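# Four arms sort stickered items into matching-color bins

## Task

Put every item into the container whose color matches the color of the sticker on that item.

## Robot and tools

Setup: four identical i2rt Big YAM arms (arm1, arm2, arm3, arm4), each with six revolute joints, a two-finger gripper and a wrist camera (armN_cam_wrist). Fixed room cameras: cam_room_a1, cam_room_a2, cam_room_b1, cam_room_b2. Reach is roughly 1.0 m from the joint1 axis.

Frame: one shared scene frame, origin on the floor, +z up, metres. Arm feet (base_link, each faces its own +x): arm1 at (-0.644, +1.377, +0.914) quat_wxyz (+0.682, +0.007, +0.004, +0.731); arm2 at (-0.655, -0.555, +0.928) quat (+0.747, +0.002, +0.000, -0.665); arm3 at (+0.651, -1.332, +0.868) quat (+0.663, -0.004, -0.006, -0.748); arm4 at (+0.648, +0.477, +0.879) quat (+0.687, +0.001, +0.003, +0.727). The printed "hand" is the point between the finger pads, about 1 cm short of the fingertips; fingers point along the hand's +z, and they open and close along its y. hand_target is where the hand would be at the joint targets currently held. Printed positions get less accurate at long reach.

Tool move: one action for any subset of arms. Each arm is its own key (arm1..arm4) holding an object; an arm not named keeps its previous command. Inside an arm's object:
- "joints": absolute joint targets by name: joint1_rad (-2.879 to 2.879, base yaw, positive counter-clockwise seen from above, 0 = along the foot's +x), joint2_rad (0 to 3.141, shoulder, 0 = upper arm pointing back, positive raises it then forward), joint3_rad (0 to 3.019, elbow, 0 = folded), joint4_rad (-1.692 to 1.57, hand pitch, positive tips fingers up), joint5_rad (-1.57 to 1.57, hand side swing, positive toward the arm's right), joint6_rad (-2.094 to 2.094, roll, positive clockwise viewed from behind), gripper_m (0 to 0.093, absolute fingertip gap in metres). Done tolerances: ±0.045, ±0.14, ±0.09, ±0.055, ±0.03, ±0.035 rad, gripper ±0.003 m.
- "target": one list of seven numbers [x, y, z, qw, qx, qy, qz], an absolute hand pose in the scene frame (metres, unit quaternion), reached by a straight-line path starting at the current hand_target. When "target" is used, "joints" may contain only gripper_m.
- "speed": top path speed in m/s, 0.002 to 0.5 (default 0.25); rotation is capped at twice that in rad/s. Only valid with "target".
- "min_time_s": 0.1 to 8 s, the minimum duration for that arm's joint motions; used with "joints".
- "cameras": list of camera names, ["all"], or []. Omitted means all images for an empty call, none otherwise.
All motions in one action start at once; all hand paths in one action finish together at the pace of the slowest. Paths take 0.5 to 10 s and an action at most 15 s. Targets are clipped each step to within 100 mm and 20 degrees of the measured hand; expect a centimetre or more of final error, lag, and overshoot when an arm is nearly straight. Joint-space moves can swing wide because joints move at different rates. An unknown key makes the call invalid; an out-of-range number makes it refused, and a refusal stops any later move, wait or finished_scene calls in that same reply.

Tool wait: {"seconds": 0 to 10, "cameras": ...}; commands nothing and returns state.
Tool zoom_image: {"camera": name, "region": [x0, y0, x1, y1]} in pixels from the top-left, at most 504 by 504, on a camera in the latest images.
Tool read_manual: licence texts only.
Tool finished_scene: {"scene": current scene number}; irreversible, call only when every item rests in its matching bin. After ending the first scene make no further calls in that reply.

Reading results: the "move" line gives per arm "done" or its worst status. joint_status/hand_status values: off_target (stopped short and maybe still pushing), time_out (joints keep a nearby target and push; on_its_own lists them; send a joint its reported position to relax it), not_followed (a safety check withheld targets; "joint command not followed" or "pose unreachable"; the arm may keep trying). Arms under "as last shown" were not commanded and their lines are repeated. Joint velocities are rad/s (gripper m/s); "within noise" means still. Joint torques, in N m, include gravity and offsets; joints 3 and 4 wrap at ±28. Camera frames may lag the state slightly.

Gripper: on a hard object at full force the reading is up to 0.005 m below the object's width (some read up to 0.002 m wider). Closed on nothing it reads 0.000-0.003. Command about 0.005 m below the touch width (more for soft, small or round things) for a firm grip; command well above the reading to release. Force is about 50-64 N per pad.

Avoid: knocking items off the work area or to the floor; dropping items from height or releasing while moving; hard impacts with fixed or heavy things; arms pressing on each other (including one gripper closing on another's fingers), since the collision check can be late and ignores fingers, housings and cameras; long pushing, holding loads or stretched poses, which heat motors (MOTOR HOT at 85 °C, arm collapses with an OVER-TEMPERATURE FAULT at 100 °C, after which resend targets). Loose objects may occasionally be nudged by outside pushes. The robot holds its last command while you deliberate, and quicker, smoother, lower-effort work is preferred.

Each tool is called after "Call:" as a command line: name --argument value for each argument, lists and objects as JSON in quotes; but a table of rows of numbers goes row by row, as --pt "numbers of a row", without its own name.

## Session

Call:
move

Scene clock: 0.00 s.
Joint torques (N m): no reading
Motor temperatures (°C): arm1=[22 24 25 23 21 21 21] | arm2=[24 24 24 22 22 20 23] | arm3=[24 24 23 24 24 23 23] | arm4=[23 21 22 22 25 21 24]
Heat: arm1: hottest joint3_rad 25 °C; arm2: hottest joint1_rad 24 °C; arm3: hottest joint1_rad 24 °C; arm4: hottest joint5_rad 25 °C.
Joint velocities: within noise
arm1.joint_positions: joint1_rad=-0.126 joint2_rad=+0.650 joint3_rad=+1.429 joint4_rad=-1.488 joint5_rad=-0.026 joint6_rad=-0.127 gripper_m=+0.09396
arm1.joint_status: not commanded
arm1.hand: x=-0.6270 y=+1.5972 z=+1.4351 quat_wxyz=(-0.310, +0.665, -0.618, -0.282) (m; scene frame)
arm1.hand_target: x=-0.6269 y=+1.5953 z=+1.4482 quat_wxyz=(-0.321, +0.661, -0.613, -0.291) (m; scene frame)
arm1.hand_status: not commanded
arm2.joint_positions: joint1_rad=-0.045 joint2_rad=+0.645 joint3_rad=+1.565 joint4_rad=-1.137 joint5_rad=+0.166 joint6_rad=-0.774 gripper_m=+0.09396
arm2.joint_status: not commanded
arm2.hand: x=-0.6689 y=-0.7907 z=+1.5906 quat_wxyz=(-0.204, -0.325, -0.709, +0.592) (m; scene frame)
arm2.hand_target: x=-0.6692 y=-0.7857 z=+1.5994 quat_wxyz=(-0.208, -0.323, -0.702, +0.599) (m; scene frame)
arm2.hand_status: not commanded
arm3.joint_positions: joint1_rad=+0.075 joint2_rad=+0.603 joint3_rad=+1.391 joint4_rad=-1.324 joint5_rad=-0.185 joint6_rad=-0.597 gripper_m=+0.09396
arm3.joint_status: not commanded
arm3.hand: x=+0.6714 y=-1.5539 z=+1.4174 quat_wxyz=(-0.295, -0.381, -0.775, +0.409) (m; scene frame)
arm3.hand_target: x=+0.6715 y=-1.5515 z=+1.4286 quat_wxyz=(-0.300, -0.376, -0.770, +0.420) (m; scene frame)
arm3.hand_status: not commanded
arm4.joint_positions: joint1_rad=+0.109 joint2_rad=+0.632 joint3_rad=+1.440 joint4_rad=-1.502 joint5_rad=+0.178 joint6_rad=-0.775 gripper_m=+0.09396
arm4.joint_status: not commanded
arm4.hand: x=+0.6469 y=+0.6902 z=+1.4068 quat_wxyz=(-0.410, +0.846, -0.316, -0.125) (m; scene frame)
arm4.hand_target: x=+0.6473 y=+0.6879 z=+1.4162 quat_wxyz=(-0.419, +0.841, -0.316, -0.131) (m; scene frame)
arm4.hand_status: not commanded
pictures: arm1_cam_wrist, arm2_cam_wrist, arm3_cam_wrist, arm4_cam_wrist, cam_room_a1, cam_room_a2, cam_room_b1, cam_room_b2
Images, in order (width x height): arm1_cam_wrist 672x504, arm2_cam_wrist 672x504, arm3_cam_wrist 672x504, arm4_cam_wrist 672x504, cam_room_a1 672x504, cam_room_a2 672x504, cam_room_b1 672x504, cam_room_b2 672x504.

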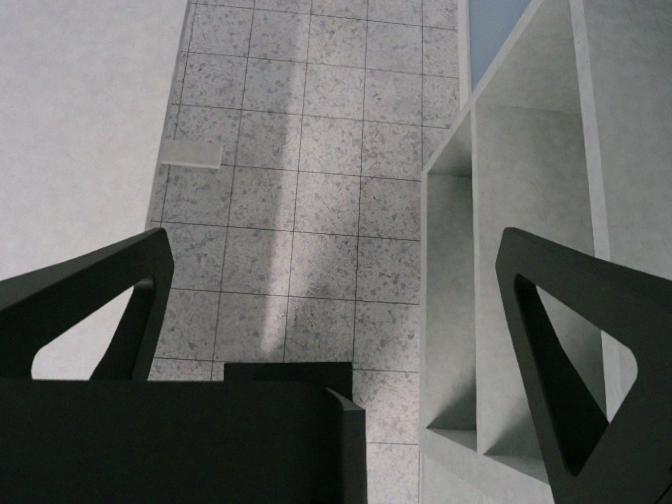

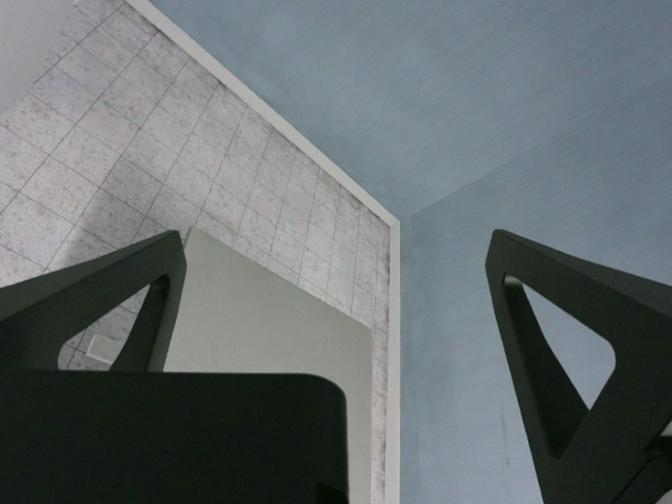

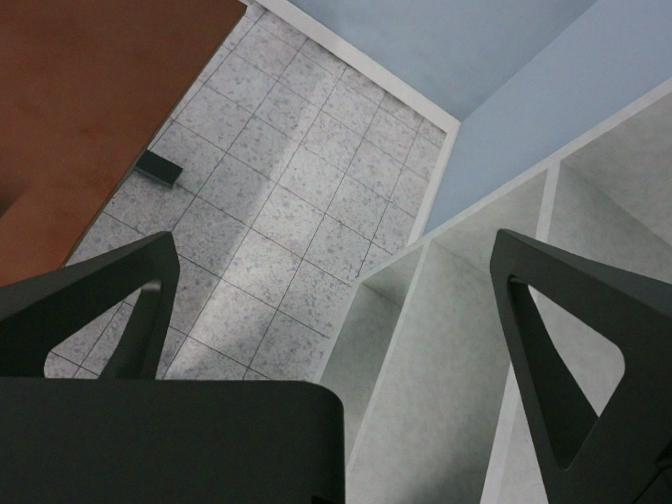

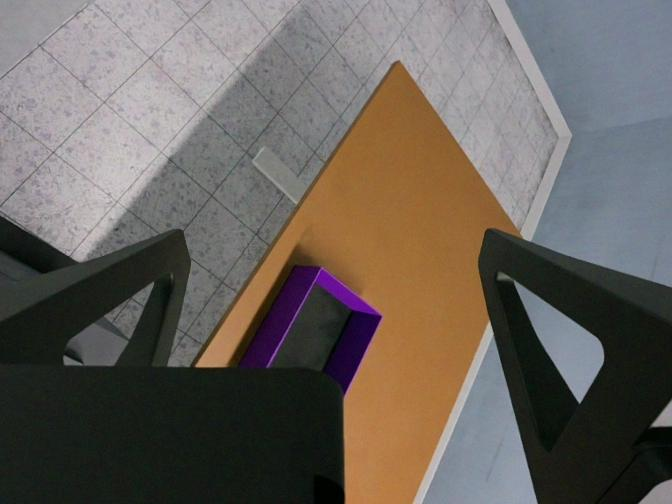

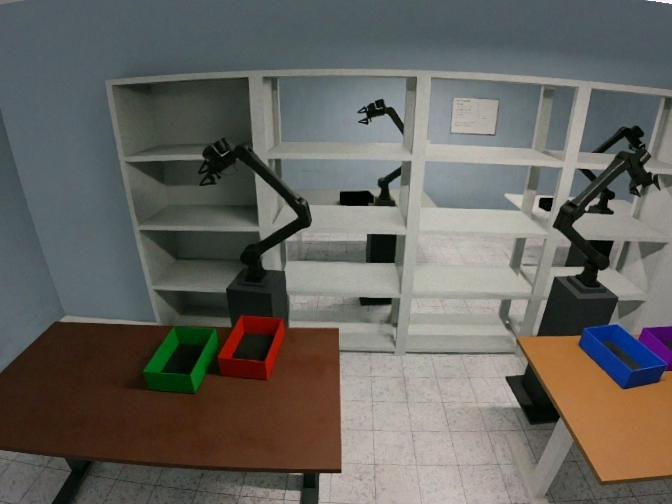

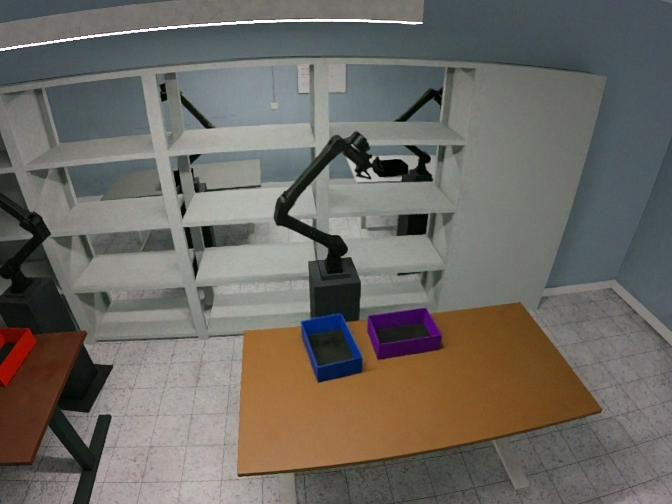

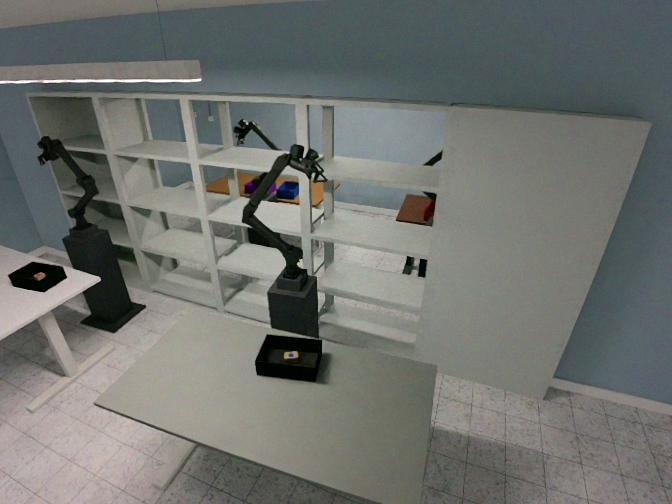

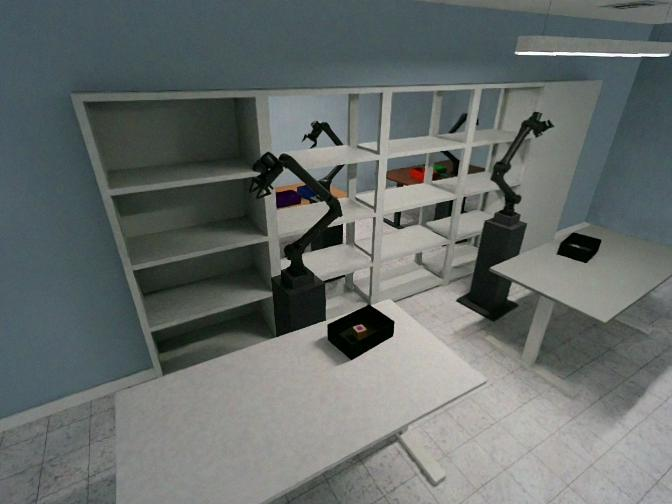

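Call:
zoom_image --camera "cam_room_b1" --region '[180, 280, 400, 440]'

Call:
zoom_image --camera "cam_room_b2" --region '[280, 280, 440, 400]'

Call:
zoom_image --camera "cam_room_b1" --region '[20, 80, 440, 340]'

Call:
zoom_image --camera "cam_room_b2" --region '[70, 80, 570, 400]'

Call:
zoom_image --camera "cam_room_a1" --region '[100, 60, 600, 420]'

Call:
zoom_image --camera "cam_room_a2" --region '[0, 50, 500, 420]'

Scaled by 2.291.

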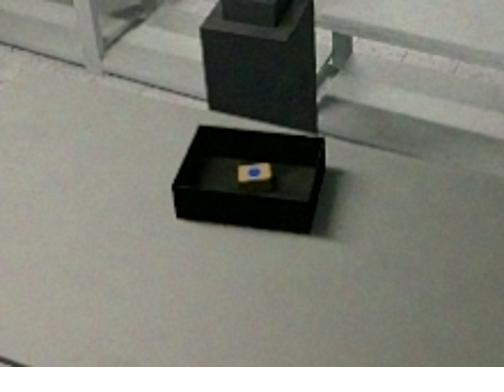

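Scaled by 3.150.

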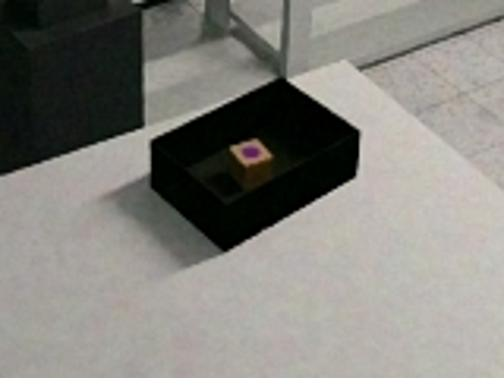

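Scaled by 1.200.

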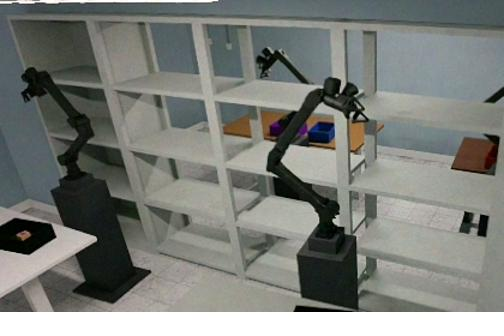

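Scaled by 1.008.

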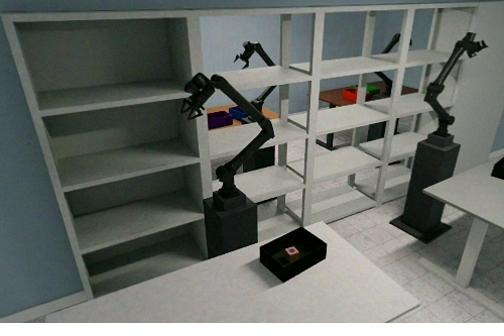

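Scaled by 1.008.

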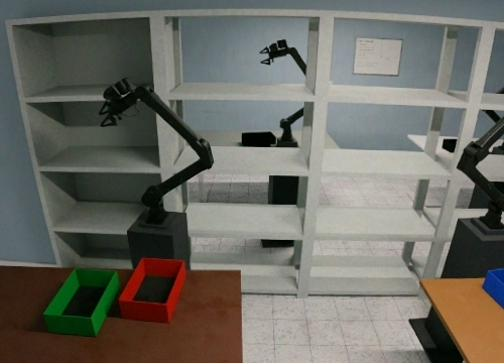

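Scaled by 1.008.

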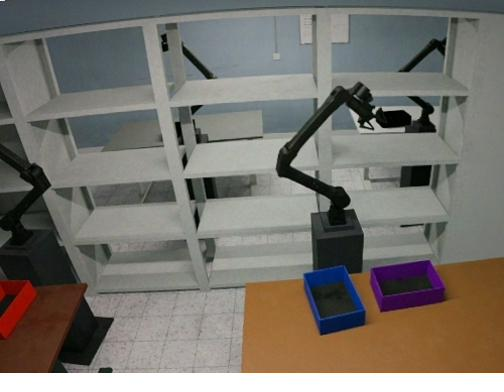

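Call:
move --arm1 '{"joints":{"joint1_rad":1.5,"joint4_rad":-1.5,"joint5_rad":0,"joint6_rad":0},"min_time_s":3}' --arm2 '{"joints":{"joint1_rad":-1.5,"joint4_rad":-1.6,"joint5_rad":0,"joint6_rad":0},"min_time_s":3}' --arm4 '{"joints":{"joint1_rad":-1.5,"joint4_rad":-1.5,"joint5_rad":0,"joint6_rad":0},"min_time_s":3}' --cameras '["arm1_cam_wrist","arm2_cam_wrist","arm4_cam_wrist","cam_room_b1","cam_room_a2"]'

Scene clock: 44.43 s.
Joint torques (N m): arm1=[-1.03 3.49 10.99 1.18 0.07 0.12] | arm2=[0.21 1.49 9.84 1.76 -0.17 0.22] | arm3=[1.26 2.26 9.22 1.84 -0.08 0] | arm4=[0.32 1.67 8.44 1.28 -0.02 0.21]
Motor temperatures (°C): arm1=[22 24 30 24 21 21 21] | arm2=[24 24 27 23 22 20 23] | arm3=[24 24 27 24 24 23 23] | arm4=[23 22 25 22 25 21 24]
Heat: arm1: hottest joint3_rad 30 °C; arm2: hottest joint3_rad 27 °C; arm3: hottest joint3_rad 27 °C; arm4: hottest joint3_rad 25 °C.
move: arm1 done; arm2 done; arm4 done
Joint velocities: within noise
arm1.joint_positions: joint1_rad=+1.493 joint2_rad=+0.650 joint3_rad=+1.429 joint4_rad=-1.488 joint5_rad=-0.002 joint6_rad=-0.008 gripper_m=+0.09397
arm1.joint_status: all done
arm1.hand: x=-0.8570 y=+1.3781 z=+1.4381 quat_wxyz=(-0.004, +0.905, +0.000, -0.425) (m; scene frame)
arm1.hand_target: x=-0.8522 y=+1.3767 z=+1.4477 quat_wxyz=(-0.001, +0.902, +0.000, -0.431) (m; scene frame)
arm1.hand_status: not commanded
arm2.joint_positions: joint1_rad=-1.495 joint2_rad=+0.645 joint3_rad=+1.565 joint4_rad=-1.586 joint5_rad=+0.003 joint6_rad=-0.015 gripper_m=+0.09396
arm2.joint_status: all done
arm2.hand: x=-0.8397 y=-0.5919 z=+1.4906 quat_wxyz=(-0.036, -0.895, -0.093, +0.434) (m; scene frame)
arm2.hand_target: x=-0.8344 y=-0.5905 z=+1.4952 quat_wxyz=(-0.040, -0.895, -0.085, +0.436) (m; scene frame)
arm2.hand_status: not commanded
arm3: as last shown
arm4.joint_positions: joint1_rad=-1.495 joint2_rad=+0.632 joint3_rad=+1.440 joint4_rad=-1.502 joint5_rad=+0.004 joint6_rad=-0.014 gripper_m=+0.09397
arm4.joint_status: all done
arm4.hand: x=+0.8595 y=+0.5059 z=+1.4046 quat_wxyz=(-0.422, +0.066, -0.904, -0.022) (m; scene frame)
arm4.hand_target: x=+0.8572 y=+0.5052 z=+1.4140 quat_wxyz=(-0.432, +0.058, -0.900, -0.026) (m; scene frame)
arm4.hand_status: not commanded
pictures: arm1_cam_wrist, arm2_cam_wrist, arm4_cam_wrist, cam_room_a2, cam_room_b1
Images, in order (width x height): arm1_cam_wrist 672x504, arm2_cam_wrist 672x504, arm4_cam_wrist 672x504, cam_room_a2 672x504, cam_room_b1 672x504.

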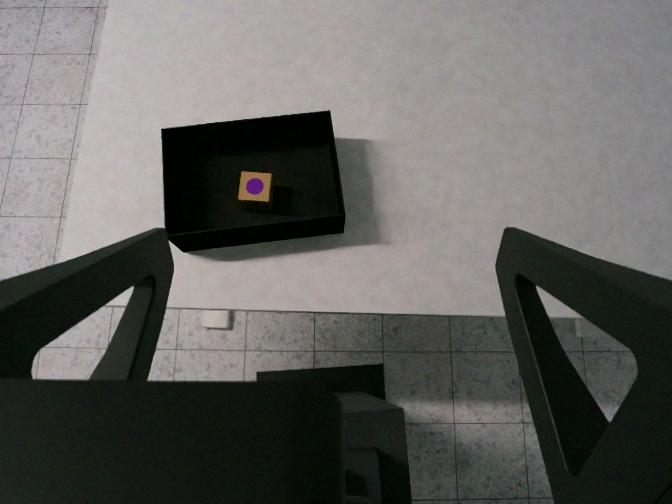

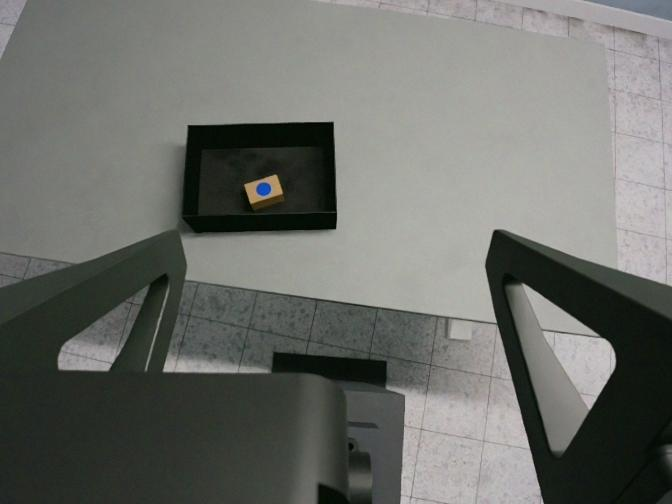

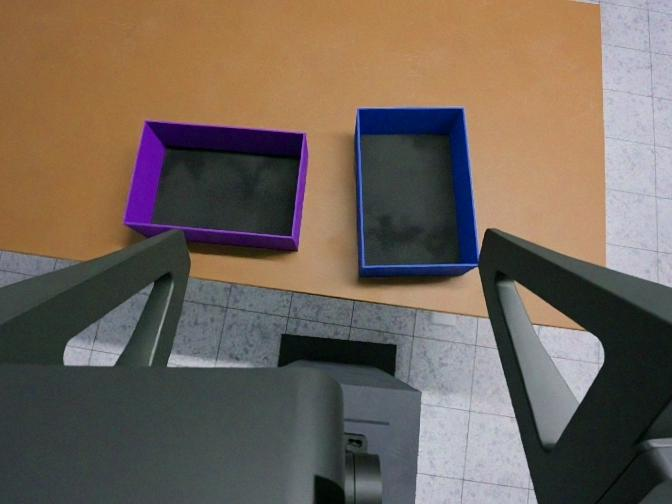

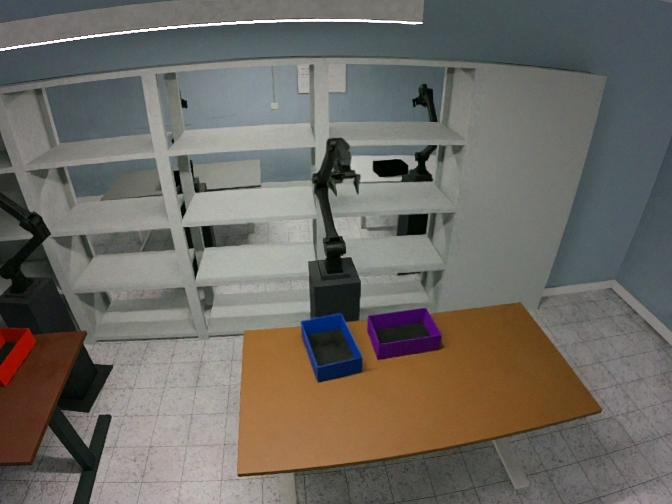

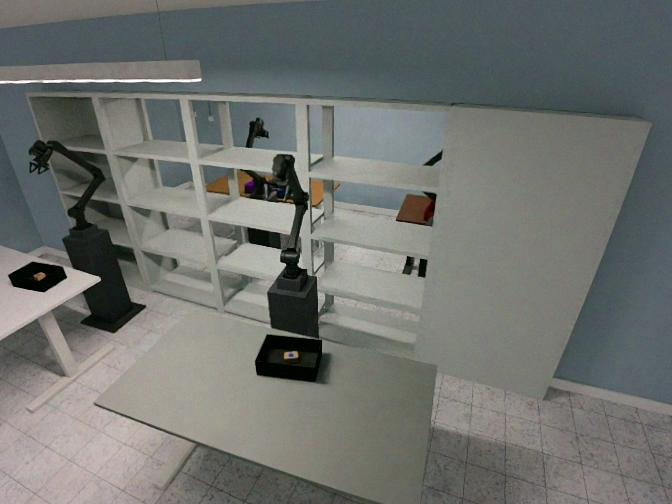

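Call:
move --arm1 '{"target":[-1.15,1.24,1.15,0,1,0,0],"speed":0.25}' --arm2 '{"target":[-1.15,-0.79,1.15,0,1,0,0],"speed":0.25}' --arm4 '{"target":[1.15,0.53,1.15,0,0,1,0],"speed":0.25}' --cameras '["arm1_cam_wrist","arm2_cam_wrist","arm4_cam_wrist"]'

Scene clock: 74.70 s.
Joint torques (N m): arm1=[-0.85 -14.56 15.39 0.05 -0.03 0.14] | arm2=[1.32 -18.55 15.65 0.1 -0.12 0.21] | arm3=[1.32 2.08 9.21 1.83 -0.09 -0.02] | arm4=[-0.03 -16.44 11.97 -0.4 -0.05 0.19]
Motor temperatures (°C): arm1=[22 24 32 23 21 21 21] | arm2=[24 24 29 22 22 20 23] | arm3=[24 24 28 24 24 23 23] | arm4=[23 22 27 22 25 21 24]
Heat: arm1: hottest joint3_rad 32 °C; arm2: hottest joint3_rad 29 °C; arm3: hottest joint3_rad 28 °C; arm4: hottest joint3_rad 27 °C.
move: arm1 off_target; arm2 off_target; arm4 off_target
Joint velocities: within noise
arm1.joint_positions: joint1_rad=+1.752 joint2_rad=+1.740 joint3_rad=+1.623 joint4_rad=-1.527 joint5_rad=-0.005 joint6_rad=+0.252 gripper_m=+0.09397
arm1.joint_status: not commanded
arm1.hand: x=-1.1381 y=+1.2491 z=+1.1217 quat_wxyz=(-0.008, +1.000, -0.001, +0.029) (m; scene frame)
arm1.hand_target: x=-1.1485 y=+1.2404 z=+1.1499 quat_wxyz=(+0.000, +1.000, +0.000, +0.000) (m; scene frame)
arm1.hand_status: off_target (0.032 m and 3.4 deg from the pose sent, 0.434 m and 50.3 deg at the start)
arm2.joint_positions: joint1_rad=-1.252 joint2_rad=+1.762 joint3_rad=+1.670 joint4_rad=-1.511 joint5_rad=+0.001 joint6_rad=+0.428 gripper_m=+0.09396
arm2.joint_status: not commanded
arm2.hand: x=-1.1387 y=-0.7803 z=+1.1328 quat_wxyz=(+0.009, -1.000, -0.004, -0.016) (m; scene frame)
arm2.hand_target: x=-1.1491 y=-0.7896 z=+1.1500 quat_wxyz=(+0.000, -1.000, +0.000, +0.000) (m; scene frame)
arm2.hand_status: off_target (0.023 m and 2.1 deg from the pose sent, 0.502 m and 52.9 deg at the start)
arm3: as last shown
arm4.joint_positions: joint1_rad=-1.515 joint2_rad=+1.648 joint3_rad=+1.649 joint4_rad=-1.603 joint5_rad=+0.001 joint6_rad=+0.089 gripper_m=+0.09397
arm4.joint_status: not commanded
arm4.hand: x=+1.1390 y=+0.5327 z=+1.1322 quat_wxyz=(+0.017, +0.012, -1.000, +0.004) (m; scene frame)
arm4.hand_target: x=+1.1492 y=+0.5299 z=+1.1498 quat_wxyz=(+0.000, +0.000, -1.000, +0.000) (m; scene frame)
arm4.hand_status: off_target (0.021 m and 2.4 deg from the pose sent, 0.387 m and 50.6 deg at the start)
pictures: arm1_cam_wrist, arm2_cam_wrist, arm4_cam_wrist
Images, in order (width x height): arm1_cam_wrist 672x504, arm2_cam_wrist 672x504, arm4_cam_wrist 672x504.

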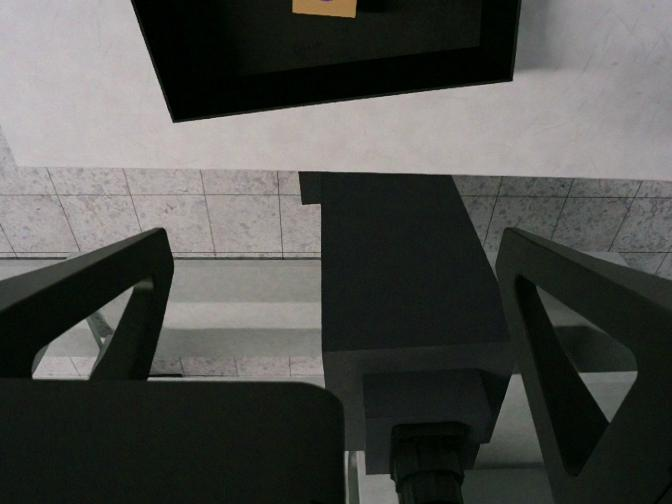

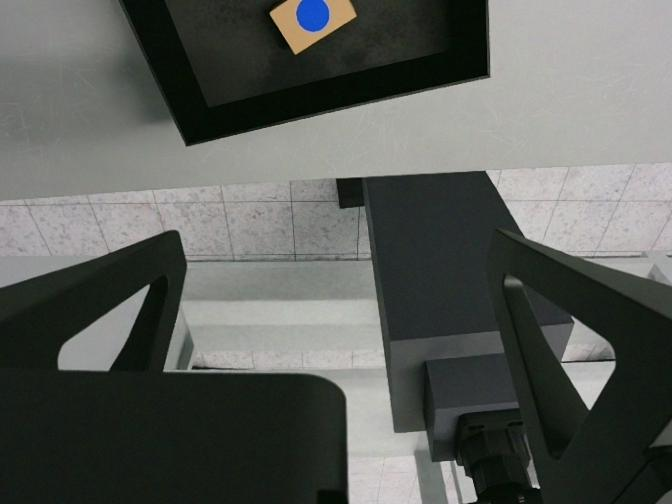

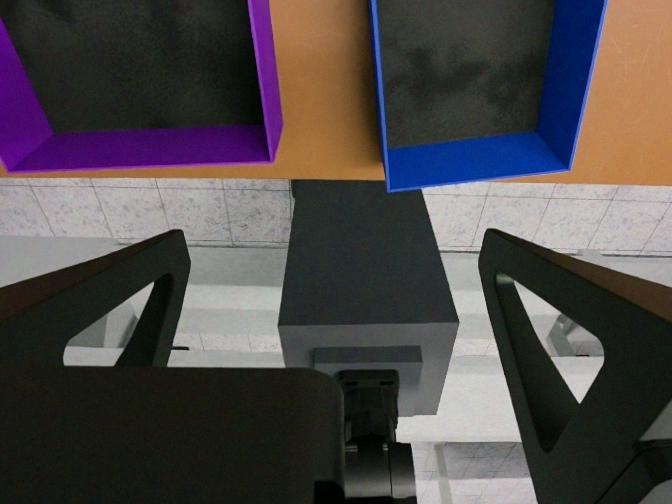

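Call:
move --arm1 '{"target":[-1.28,1.24,1.15,0,1,0,0],"speed":0.25}' --arm2 '{"target":[-1.28,-0.79,1.15,0,1,0,0],"speed":0.25}' --arm4 '{"target":[1.35,0.53,1.15,0,0,1,0],"speed":0.25}' --cameras '["arm1_cam_wrist","arm2_cam_wrist","arm4_cam_wrist"]'

Scene clock: 90.53 s.
Joint torques (N m): arm1=[-2.32 -17.9 15.72 0.08 0.05 -0.1] | arm2=[0.38 -21.6 15.88 0.23 -0.11 -0.06] | arm3=[1.26 2.26 9.21 1.83 -0.08 -0.01] | arm4=[-0.21 -22.18 12.11 -0.01 -0.04 -0.06]
Motor temperatures (°C): arm1=[22 25 32 23 21 21 21] | arm2=[24 25 30 22 22 20 23] | arm3=[24 24 28 24 24 23 23] | arm4=[23 22 31 22 25 21 24]
Heat: arm1: hottest joint3_rad 32 °C; arm2: hottest joint3_rad 30 °C; arm3: hottest joint3_rad 28 °C; arm4: hottest joint3_rad 31 °C.
move: arm1 off_target; arm2 off_target; arm4 off_target
Joint velocities: within noise
arm1.joint_positions: joint1_rad=+1.718 joint2_rad=+2.094 joint3_rad=+2.175 joint4_rad=-1.684 joint5_rad=-0.006 joint6_rad=+0.218 gripper_m=+0.09397
arm1.joint_status: not commanded
arm1.hand: x=-1.2678 y=+1.2383 z=+1.1312 quat_wxyz=(-0.002, +1.000, -0.001, +0.009) (m; scene frame)
arm1.hand_target: x=-1.2787 y=+1.2404 z=+1.1496 quat_wxyz=(+0.002, +1.000, +0.000, -0.012) (m; scene frame)
arm1.hand_status: off_target (0.022 m and 1.0 deg from the pose sent, 0.145 m and 3.4 deg at the start; a joint's target at an end of its range on 23 of 48 steps)
arm2.joint_positions: joint1_rad=-1.326 joint2_rad=+2.095 joint3_rad=+2.215 joint4_rad=-1.671 joint5_rad=+0.000 joint6_rad=+0.373 gripper_m=+0.09396
arm2.joint_status: not commanded
arm2.hand: x=-1.2677 y=-0.7871 z=+1.1480 quat_wxyz=(-0.002, -1.000, +0.006, +0.008) (m; scene frame)
arm2.hand_target: x=-1.2791 y=-0.7896 z=+1.1495 quat_wxyz=(-0.005, -1.000, +0.000, +0.014) (m; scene frame)
arm2.hand_status: off_target (0.013 m and 1.2 deg from the pose sent, 0.143 m and 2.1 deg at the start; a joint's target at an end of its range on 24 of 48 steps)
arm3: as last shown
arm4.joint_positions: joint1_rad=-1.546 joint2_rad=+2.135 joint3_rad=+2.410 joint4_rad=-1.671 joint5_rad=-0.001 joint6_rad=+0.086 gripper_m=+0.09397
arm4.joint_status: not commanded
arm4.hand: x=+1.3393 y=+0.5340 z=+1.1489 quat_wxyz=(-0.084, -0.002, -0.996, -0.006) (m; scene frame)
arm4.hand_target: x=+1.3489 y=+0.5299 z=+1.1493 quat_wxyz=(-0.091, +0.000, -0.996, -0.007) (m; scene frame)
arm4.hand_status: off_target (0.011 m and 9.7 deg from the pose sent, 0.212 m and 2.4 deg at the start; a joint's target at an end of its range on 36 of 48 steps)
pictures: arm1_cam_wrist, arm2_cam_wrist, arm4_cam_wrist
Images, in order (width x height): arm1_cam_wrist 672x504, arm2_cam_wrist 672x504, arm4_cam_wrist 672x504.

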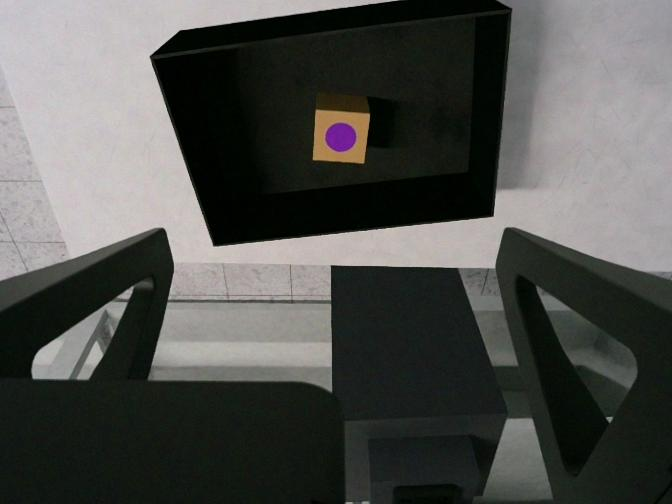

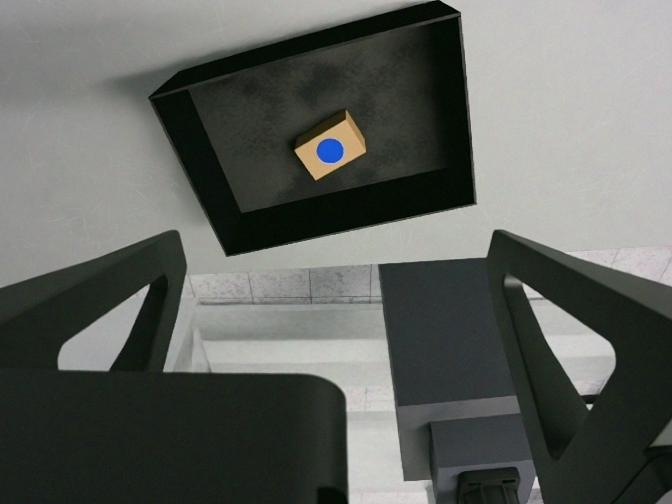

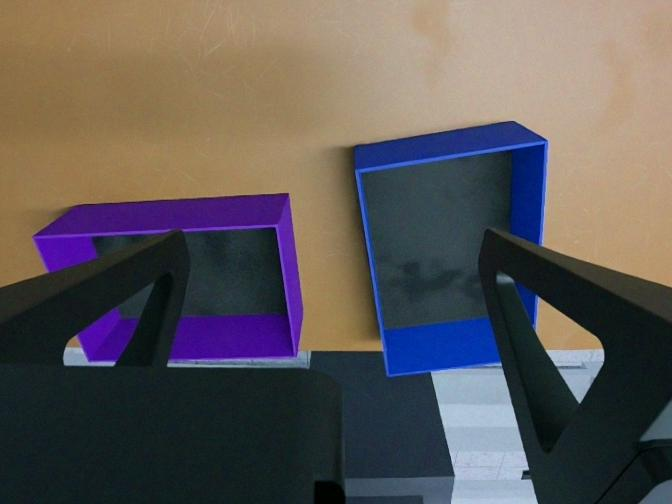

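Call:
move --arm1 '{"target":[-1.14,1.24,1.0,0,1,0,0],"speed":0.25}' --arm2 '{"target":[-1.14,-0.79,1.0,0,0.97,0.242,0],"speed":0.25}' --cameras '["arm1_cam_wrist","arm2_cam_wrist"]'

Scene clock: 115.10 s.
Joint torques (N m): arm1=[-1.38 -16.15 9.98 0.76 -0.03 0.09] | arm2=[1.14 -21.01 9.36 1.16 -0.12 -0.08] | arm3=[1.32 2.2 9.22 1.87 -0.09 -0.02] | arm4=[-0.21 -22.65 11.99 -0.03 -0.04 -0.06]
Motor temperatures (°C): arm1=[22 26 36 23 21 21 21] | arm2=[24 25 32 22 22 20 23] | arm3=[24 24 29 24 24 23 23] | arm4=[23 26 33 22 25 21 24]
Heat: arm1: hottest joint3_rad 36 °C; arm2: hottest joint3_rad 32 °C; arm3: hottest joint3_rad 29 °C; arm4: hottest joint3_rad 33 °C.
move: arm1 off_target; arm2 done
Joint velocities: within noise
arm1.joint_positions: joint1_rad=+1.762 joint2_rad=+1.821 joint3_rad=+1.358 joint4_rad=-1.171 joint5_rad=-0.006 joint6_rad=+0.259 gripper_m=+0.09397
arm1.joint_status: not commanded
arm1.hand: x=-1.1329 y=+1.2462 z=+0.9839 quat_wxyz=(-0.006, +1.000, +0.000, +0.023) (m; scene frame)
arm1.hand_target: x=-1.1397 y=+1.2401 z=+1.0001 quat_wxyz=(+0.000, +1.000, +0.000, +0.000) (m; scene frame)
arm1.hand_status: off_target (0.019 m and 2.8 deg from the pose sent, 0.183 m and 1.0 deg at the start)
arm2.joint_positions: joint1_rad=-1.241 joint2_rad=+1.856 joint3_rad=+1.430 joint4_rad=-1.161 joint5_rad=+0.000 joint6_rad=-0.024 gripper_m=+0.09396
arm2.joint_status: not commanded
arm2.hand: x=-1.1401 y=-0.7873 z=+0.9955 quat_wxyz=(+0.003, -0.972, -0.233, -0.009) (m; scene frame)
arm2.hand_target: x=-1.1400 y=-0.7901 z=+1.0000 quat_wxyz=(+0.000, -0.970, -0.242, +0.000) (m; scene frame)
arm2.hand_status: done (0.005 m and 1.5 deg from the pose sent, 0.196 m and 28.7 deg at the start)
arm3, arm4: as last shown
pictures: arm1_cam_wrist, arm2_cam_wrist
Images, in order (width x height): arm1_cam_wrist 672x504, arm2_cam_wrist 672x504.

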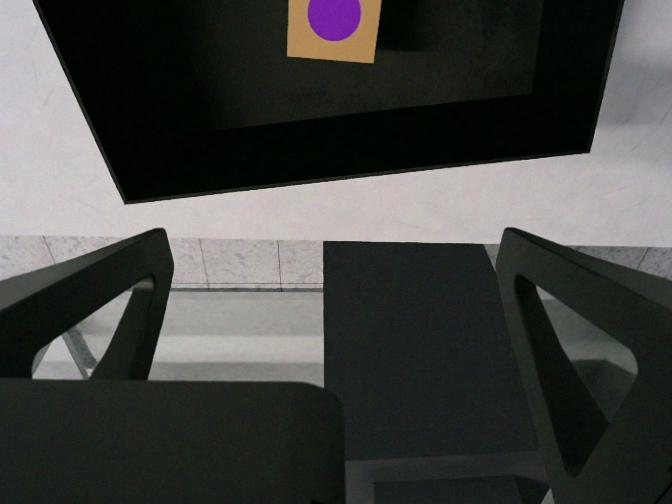

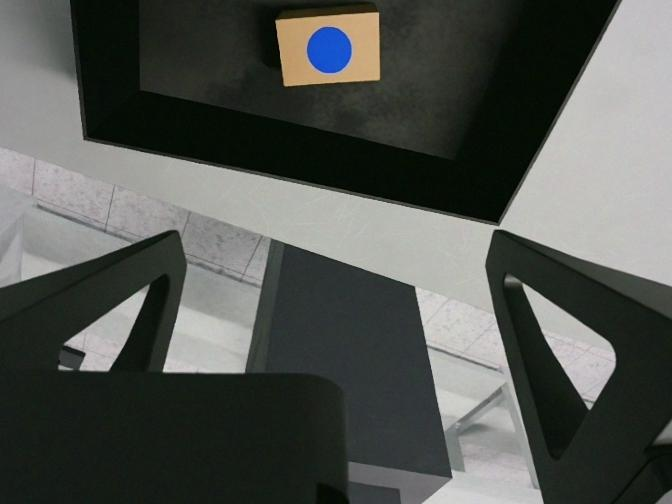

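Call:
move --arm1 '{"target":[-1.205,1.238,0.95,0,1,0,0],"speed":0.25}' --arm2 '{"target":[-1.185,-0.82,0.93,0,0.97,0.242,0],"speed":0.25}' --cameras '["arm1_cam_wrist","arm2_cam_wrist","cam_room_b1","cam_room_b2"]'

Scene clock: 136.33 s.
Joint torques (N m): arm1=[-2.55 -16.85 13.42 0.5 0.07 -0.01] | arm2=[1.38 -20.89 13.39 0.88 -0.14 0.04] | arm3=[1.26 2.43 9.24 1.81 -0.08 -0.01] | arm4=[-0.21 -22.42 12.14 0.12 -0.04 -0.08]
Motor temperatures (°C): arm1=[22 27 34 23 21 21 21] | arm2=[24 26 32 22 22 20 23] | arm3=[24 24 29 24 24 23 23] | arm4=[23 27 34 22 24 21 24]
Heat: arm1: hottest joint3_rad 34 °C; arm2: hottest joint3_rad 32 °C; arm3: hottest joint3_rad 29 °C; arm4: hottest joint3_rad 34 °C.
move: arm1 off_target; arm2 off_target
Joint velocities: within noise
arm1.joint_positions: joint1_rad=+1.754 joint2_rad=+2.002 joint3_rad=+1.478 joint4_rad=-1.125 joint5_rad=-0.006 joint6_rad=+0.250 gripper_m=+0.09397
arm1.joint_status: not commanded
arm1.hand: x=-1.1789 y=+1.2391 z=+0.9296 quat_wxyz=(-0.008, +0.999, +0.001, +0.031) (m; scene frame)
arm1.hand_target: x=-1.2037 y=+1.2383 z=+0.9507 quat_wxyz=(+0.000, +1.000, +0.000, +0.000) (m; scene frame)
arm1.hand_status: off_target (0.033 m and 3.7 deg from the pose sent, 0.080 m and 2.8 deg at the start)
arm2.joint_positions: joint1_rad=-1.233 joint2_rad=+2.036 joint3_rad=+1.496 joint4_rad=-1.073 joint5_rad=+0.000 joint6_rad=-0.024 gripper_m=+0.09396
arm2.joint_status: not commanded
arm2.hand: x=-1.1671 y=-0.8051 z=+0.9207 quat_wxyz=(+0.006, -0.971, -0.237, -0.022) (m; scene frame)
arm2.hand_target: x=-1.1840 y=-0.8197 z=+0.9306 quat_wxyz=(+0.000, -0.970, -0.242, +0.000) (m; scene frame)
arm2.hand_status: off_target (0.025 m and 2.6 deg from the pose sent, 0.086 m and 1.6 deg at the start)
arm3, arm4: as last shown
pictures: arm1_cam_wrist, arm2_cam_wrist, cam_room_b1, cam_room_b2
Images, in order (width x height): arm1_cam_wrist 672x504, arm2_cam_wrist 672x504, cam_room_b1 672x504, cam_room_b2 672x504.

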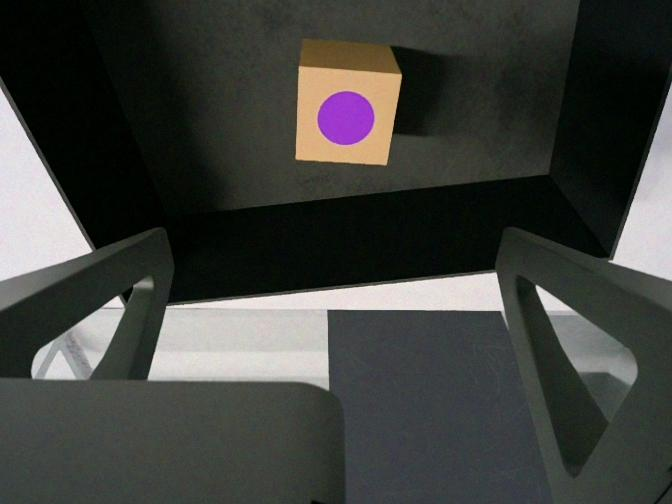

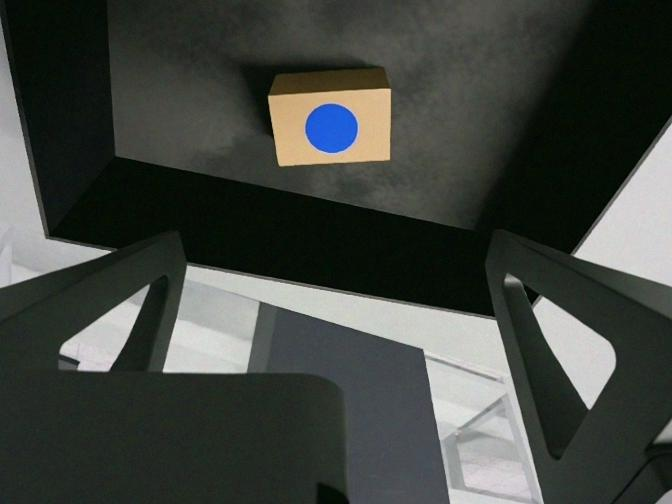

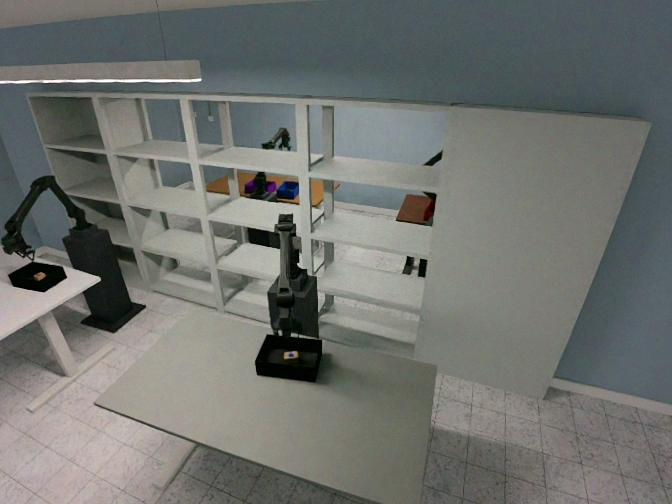

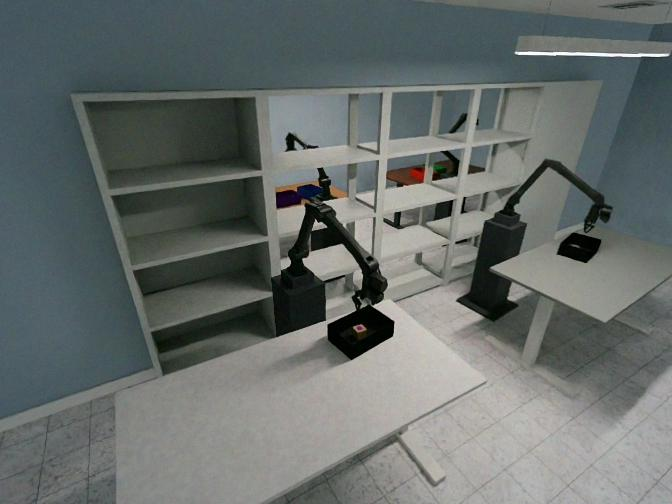

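Call:
move --arm1 '{"target":[-1.18,1.247,0.865,0,1,0,0],"speed":0.2}' --arm2 '{"target":[-1.162,-0.801,0.85,0,0.97,0.242,0],"speed":0.2}' --cameras '["arm1_cam_wrist","arm2_cam_wrist"]'

Scene clock: 158.97 s.
Joint torques (N m): arm1=[-2.9 -16.32 8.68 0.94 0.05 -0.03] | arm2=[0.5 -19.43 8.14 1.26 -0.15 -0.06] | arm3=[1.2 2.2 9.18 1.84 -0.08 -0.01] | arm4=[0.21 -22.42 12.14 -0.01 -0.06 -0.07]
Motor temperatures (°C): arm1=[22 27 34 23 21 21 21] | arm2=[24 27 31 22 22 20 23] | arm3=[24 24 29 24 24 23 23] | arm4=[23 28 35 22 24 21 24]
Heat: arm1: hottest joint3_rad 34 °C; arm2: hottest joint3_rad 31 °C; arm3: hottest joint3_rad 29 °C; arm4: hottest joint3_rad 35 °C.
move: arm1 done; arm2 off_target
Joint velocities: within noise
arm1.joint_positions: joint1_rad=+1.751 joint2_rad=+2.060 joint3_rad=+1.364 joint4_rad=-0.911 joint5_rad=-0.006 joint6_rad=+0.245 gripper_m=+0.09397
arm1.joint_status: not commanded
arm1.hand: x=-1.1713 y=+1.2430 z=+0.8618 quat_wxyz=(-0.003, +1.000, +0.002, +0.011) (m; scene frame)
arm1.hand_target: x=-1.1798 y=+1.2470 z=+0.8651 quat_wxyz=(+0.000, +1.000, +0.000, +0.000) (m; scene frame)
arm1.hand_status: done (0.010 m and 1.3 deg from the pose sent, 0.065 m and 3.7 deg at the start)
arm2.joint_positions: joint1_rad=-1.233 joint2_rad=+2.081 joint3_rad=+1.399 joint4_rad=-0.868 joint5_rad=+0.000 joint6_rad=-0.024 gripper_m=+0.09396
arm2.joint_status: not commanded
arm2.hand: x=-1.1652 y=-0.8041 z=+0.8655 quat_wxyz=(-0.001, -0.971, -0.237, +0.009) (m; scene frame)
arm2.hand_target: x=-1.1617 y=-0.8010 z=+0.8504 quat_wxyz=(+0.000, -0.970, -0.242, +0.000) (m; scene frame)
arm2.hand_status: off_target (0.016 m and 1.2 deg from the pose sent, 0.071 m and 2.6 deg at the start)
arm3, arm4: as last shown
pictures: arm1_cam_wrist, arm2_cam_wrist
Images, in order (width x height): arm1_cam_wrist 672x504, arm2_cam_wrist 672x504.

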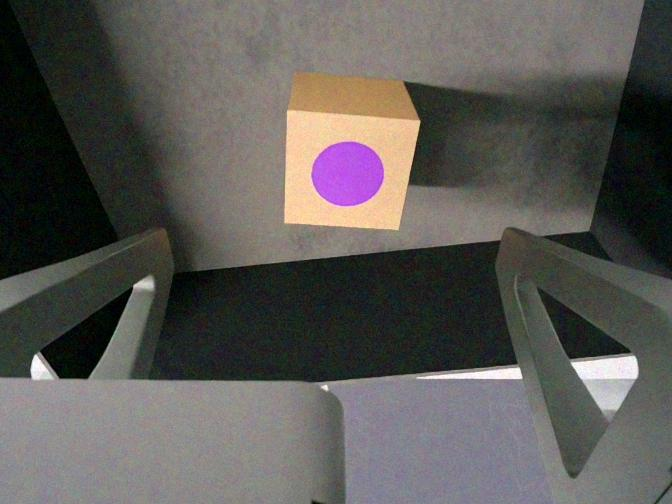

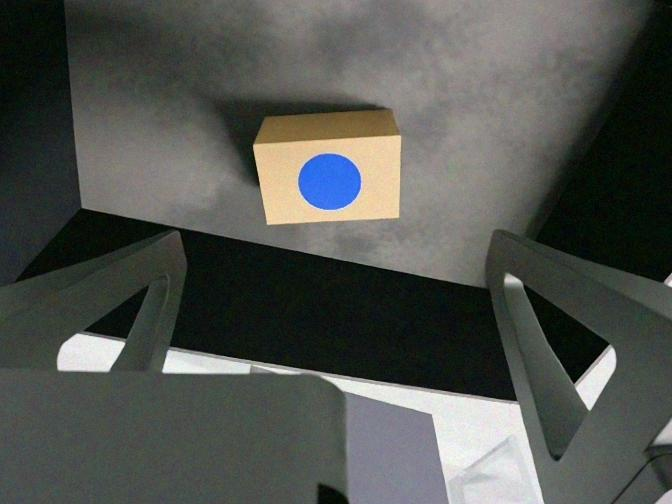

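Call:
move --arm1 '{"target":[-1.170,1.251,0.787,0,1,0,0],"speed":0.15}' --arm2 '{"target":[-1.141,-0.795,0.79,0,0.97,0.242,0],"speed":0.15}' --cameras '["arm1_cam_wrist","arm2_cam_wrist"]'

Scene clock: 170.60 s.
Joint torques (N m): arm1=[-2.73 -16.91 7.3 0.99 0.07 -0.06] | arm2=[0.97 -19.14 7.01 1.28 -0.14 0.01] | arm3=[1.32 2.26 9.21 1.85 -0.08 -0.02] | arm4=[0.21 -22.42 12.11 0.02 -0.03 -0.06]
Motor temperatures (°C): arm1=[22 27 33 23 21 21 21] | arm2=[24 27 31 22 22 20 23] | arm3=[24 24 29 24 24 23 23] | arm4=[23 29 36 22 24 21 24]
Heat: arm1: hottest joint3_rad 33 °C; arm2: hottest joint3_rad 31 °C; arm3: hottest joint3_rad 29 °C; arm4: hottest joint3_rad 36 °C.
move: arm1 done; arm2 off_target
Joint velocities: within noise
arm1.joint_positions: joint1_rad=+1.749 joint2_rad=+2.180 joint3_rad=+1.311 joint4_rad=-0.738 joint5_rad=-0.006 joint6_rad=+0.244 gripper_m=+0.09397
arm1.joint_status: not commanded
arm1.hand: x=-1.1616 y=+1.2470 z=+0.7845 quat_wxyz=(-0.003, +1.000, +0.002, +0.010) (m; scene frame)
arm1.hand_target: x=-1.1699 y=+1.2511 z=+0.7870 quat_wxyz=(+0.000, +1.000, +0.000, +0.000) (m; scene frame)
arm1.hand_status: done (0.010 m and 1.2 deg from the pose sent, 0.075 m and 1.3 deg at the start)
arm2.joint_positions: joint1_rad=-1.233 joint2_rad=+2.151 joint3_rad=+1.318 joint4_rad=-0.715 joint5_rad=+0.000 joint6_rad=-0.024 gripper_m=+0.09396
arm2.joint_status: not commanded
arm2.hand: x=-1.1481 y=-0.7956 z=+0.8058 quat_wxyz=(-0.001, -0.971, -0.237, +0.010) (m; scene frame)
arm2.hand_target: x=-1.1406 y=-0.7948 z=+0.7904 quat_wxyz=(+0.000, -0.970, -0.242, +0.000) (m; scene frame)
arm2.hand_status: off_target (0.017 m and 1.3 deg from the pose sent, 0.080 m and 1.2 deg at the start)
arm3, arm4: as last shown
pictures: arm1_cam_wrist, arm2_cam_wrist
Images, in order (width x height): arm1_cam_wrist 672x504, arm2_cam_wrist 672x504.

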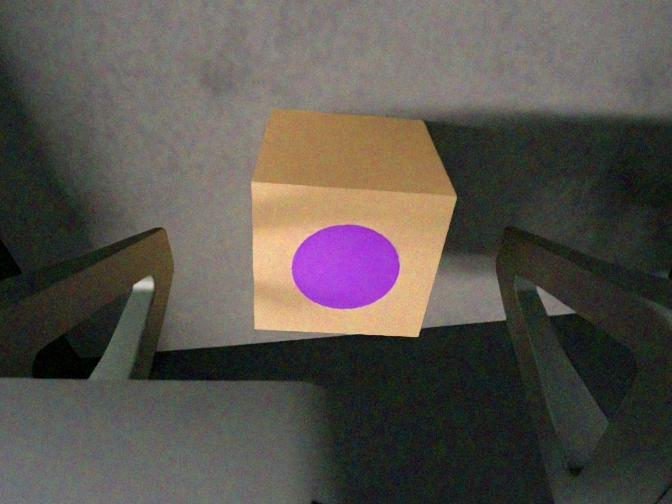

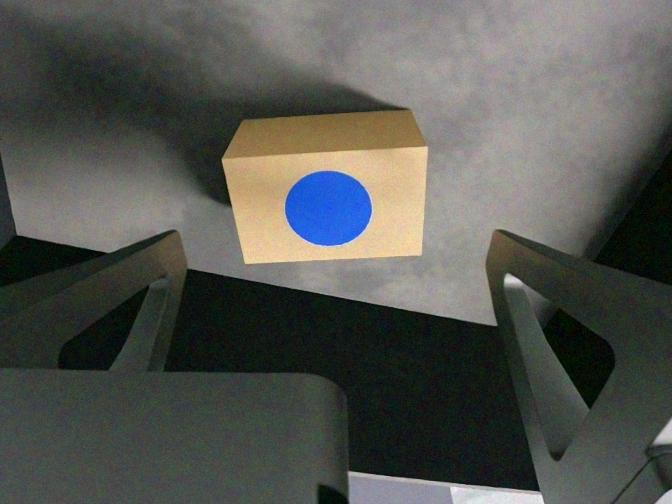

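Call:
move --arm1 '{"joints":{"gripper_m":0.03}}' --arm2 '{"target":[-1.136,-0.798,0.752,0,0.97,0.242,0],"speed":0.1}' --cameras '["arm1_cam_wrist","arm2_cam_wrist"]'

Scene clock: 186.50 s.
Joint torques (N m): arm1=[-2.78 -15.74 7.28 1.03 0.05 -0.08] | arm2=[1.49 -19.19 6.34 1.29 -0.13 0.1] | arm3=[1.26 2.32 9.24 1.81 -0.08 -0.01] | arm4=[-0.21 -22.36 12.07 0.03 -0.03 -0.05]
Motor temperatures (°C): arm1=[22 27 32 23 21 21 21] | arm2=[24 27 30 22 22 20 23] | arm3=[24 24 29 24 24 23 23] | arm4=[23 29 36 22 24 21 24]
Heat: arm1: hottest joint3_rad 32 °C; arm2: hottest joint3_rad 30 °C; arm3: hottest joint3_rad 29 °C; arm4: hottest joint3_rad 36 °C.
move: arm1 done; arm2 off_target
Joint velocities: within noise
arm1.joint_positions: joint1_rad=+1.749 joint2_rad=+2.180 joint3_rad=+1.311 joint4_rad=-0.738 joint5_rad=-0.006 joint6_rad=+0.243 gripper_m=+0.03006
arm1.joint_status: all done
arm1.hand: x=-1.1616 y=+1.2470 z=+0.7845 quat_wxyz=(-0.003, +1.000, +0.002, +0.010) (m; scene frame)
arm1.hand_target: x=-1.1699 y=+1.2511 z=+0.7870 quat_wxyz=(+0.000, +1.000, +0.000, +0.000) (m; scene frame)
arm1.hand_status: not commanded
arm2.joint_positions: joint1_rad=-1.229 joint2_rad=+2.221 joint3_rad=+1.318 joint4_rad=-0.641 joint5_rad=+0.000 joint6_rad=-0.024 gripper_m=+0.09396
arm2.joint_status: not commanded
arm2.hand: x=-1.1466 y=-0.7971 z=+0.7693 quat_wxyz=(-0.001, -0.971, -0.239, +0.012) (m; scene frame)
arm2.hand_target: x=-1.1356 y=-0.7977 z=+0.7525 quat_wxyz=(+0.000, -0.970, -0.242, +0.000) (m; scene frame)
arm2.hand_status: off_target (0.020 m and 1.4 deg from the pose sent, 0.055 m and 1.3 deg at the start)
arm3.joint_positions: joint1_rad=+0.075 joint2_rad=+0.603 joint3_rad=+1.391 joint4_rad=-1.324 joint5_rad=-0.185 joint6_rad=-0.597 gripper_m=+0.09396
arm3.joint_status: not commanded
arm3.hand: x=+0.6714 y=-1.5539 z=+1.4174 quat_wxyz=(-0.295, -0.381, -0.775, +0.409) (m; scene frame)
arm3.hand_target: x=+0.6715 y=-1.5515 z=+1.4286 quat_wxyz=(-0.300, -0.376, -0.770, +0.420) (m; scene frame)
arm3.hand_status: not commanded
arm4: as last shown
pictures: arm1_cam_wrist, arm2_cam_wrist
Images, in order (width x height): arm1_cam_wrist 672x504, arm2_cam_wrist 672x504.

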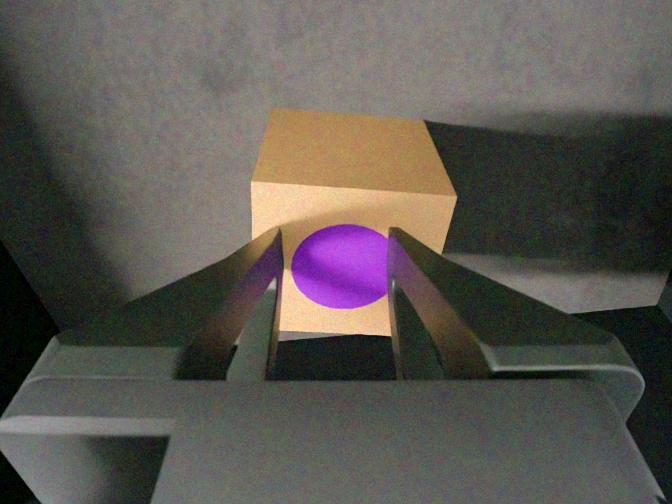

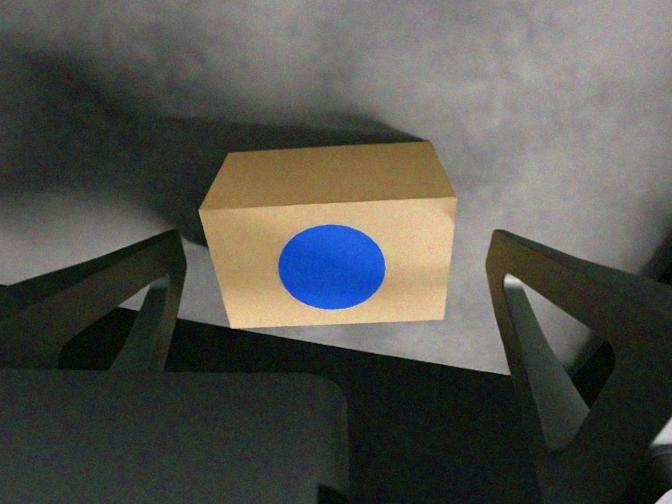

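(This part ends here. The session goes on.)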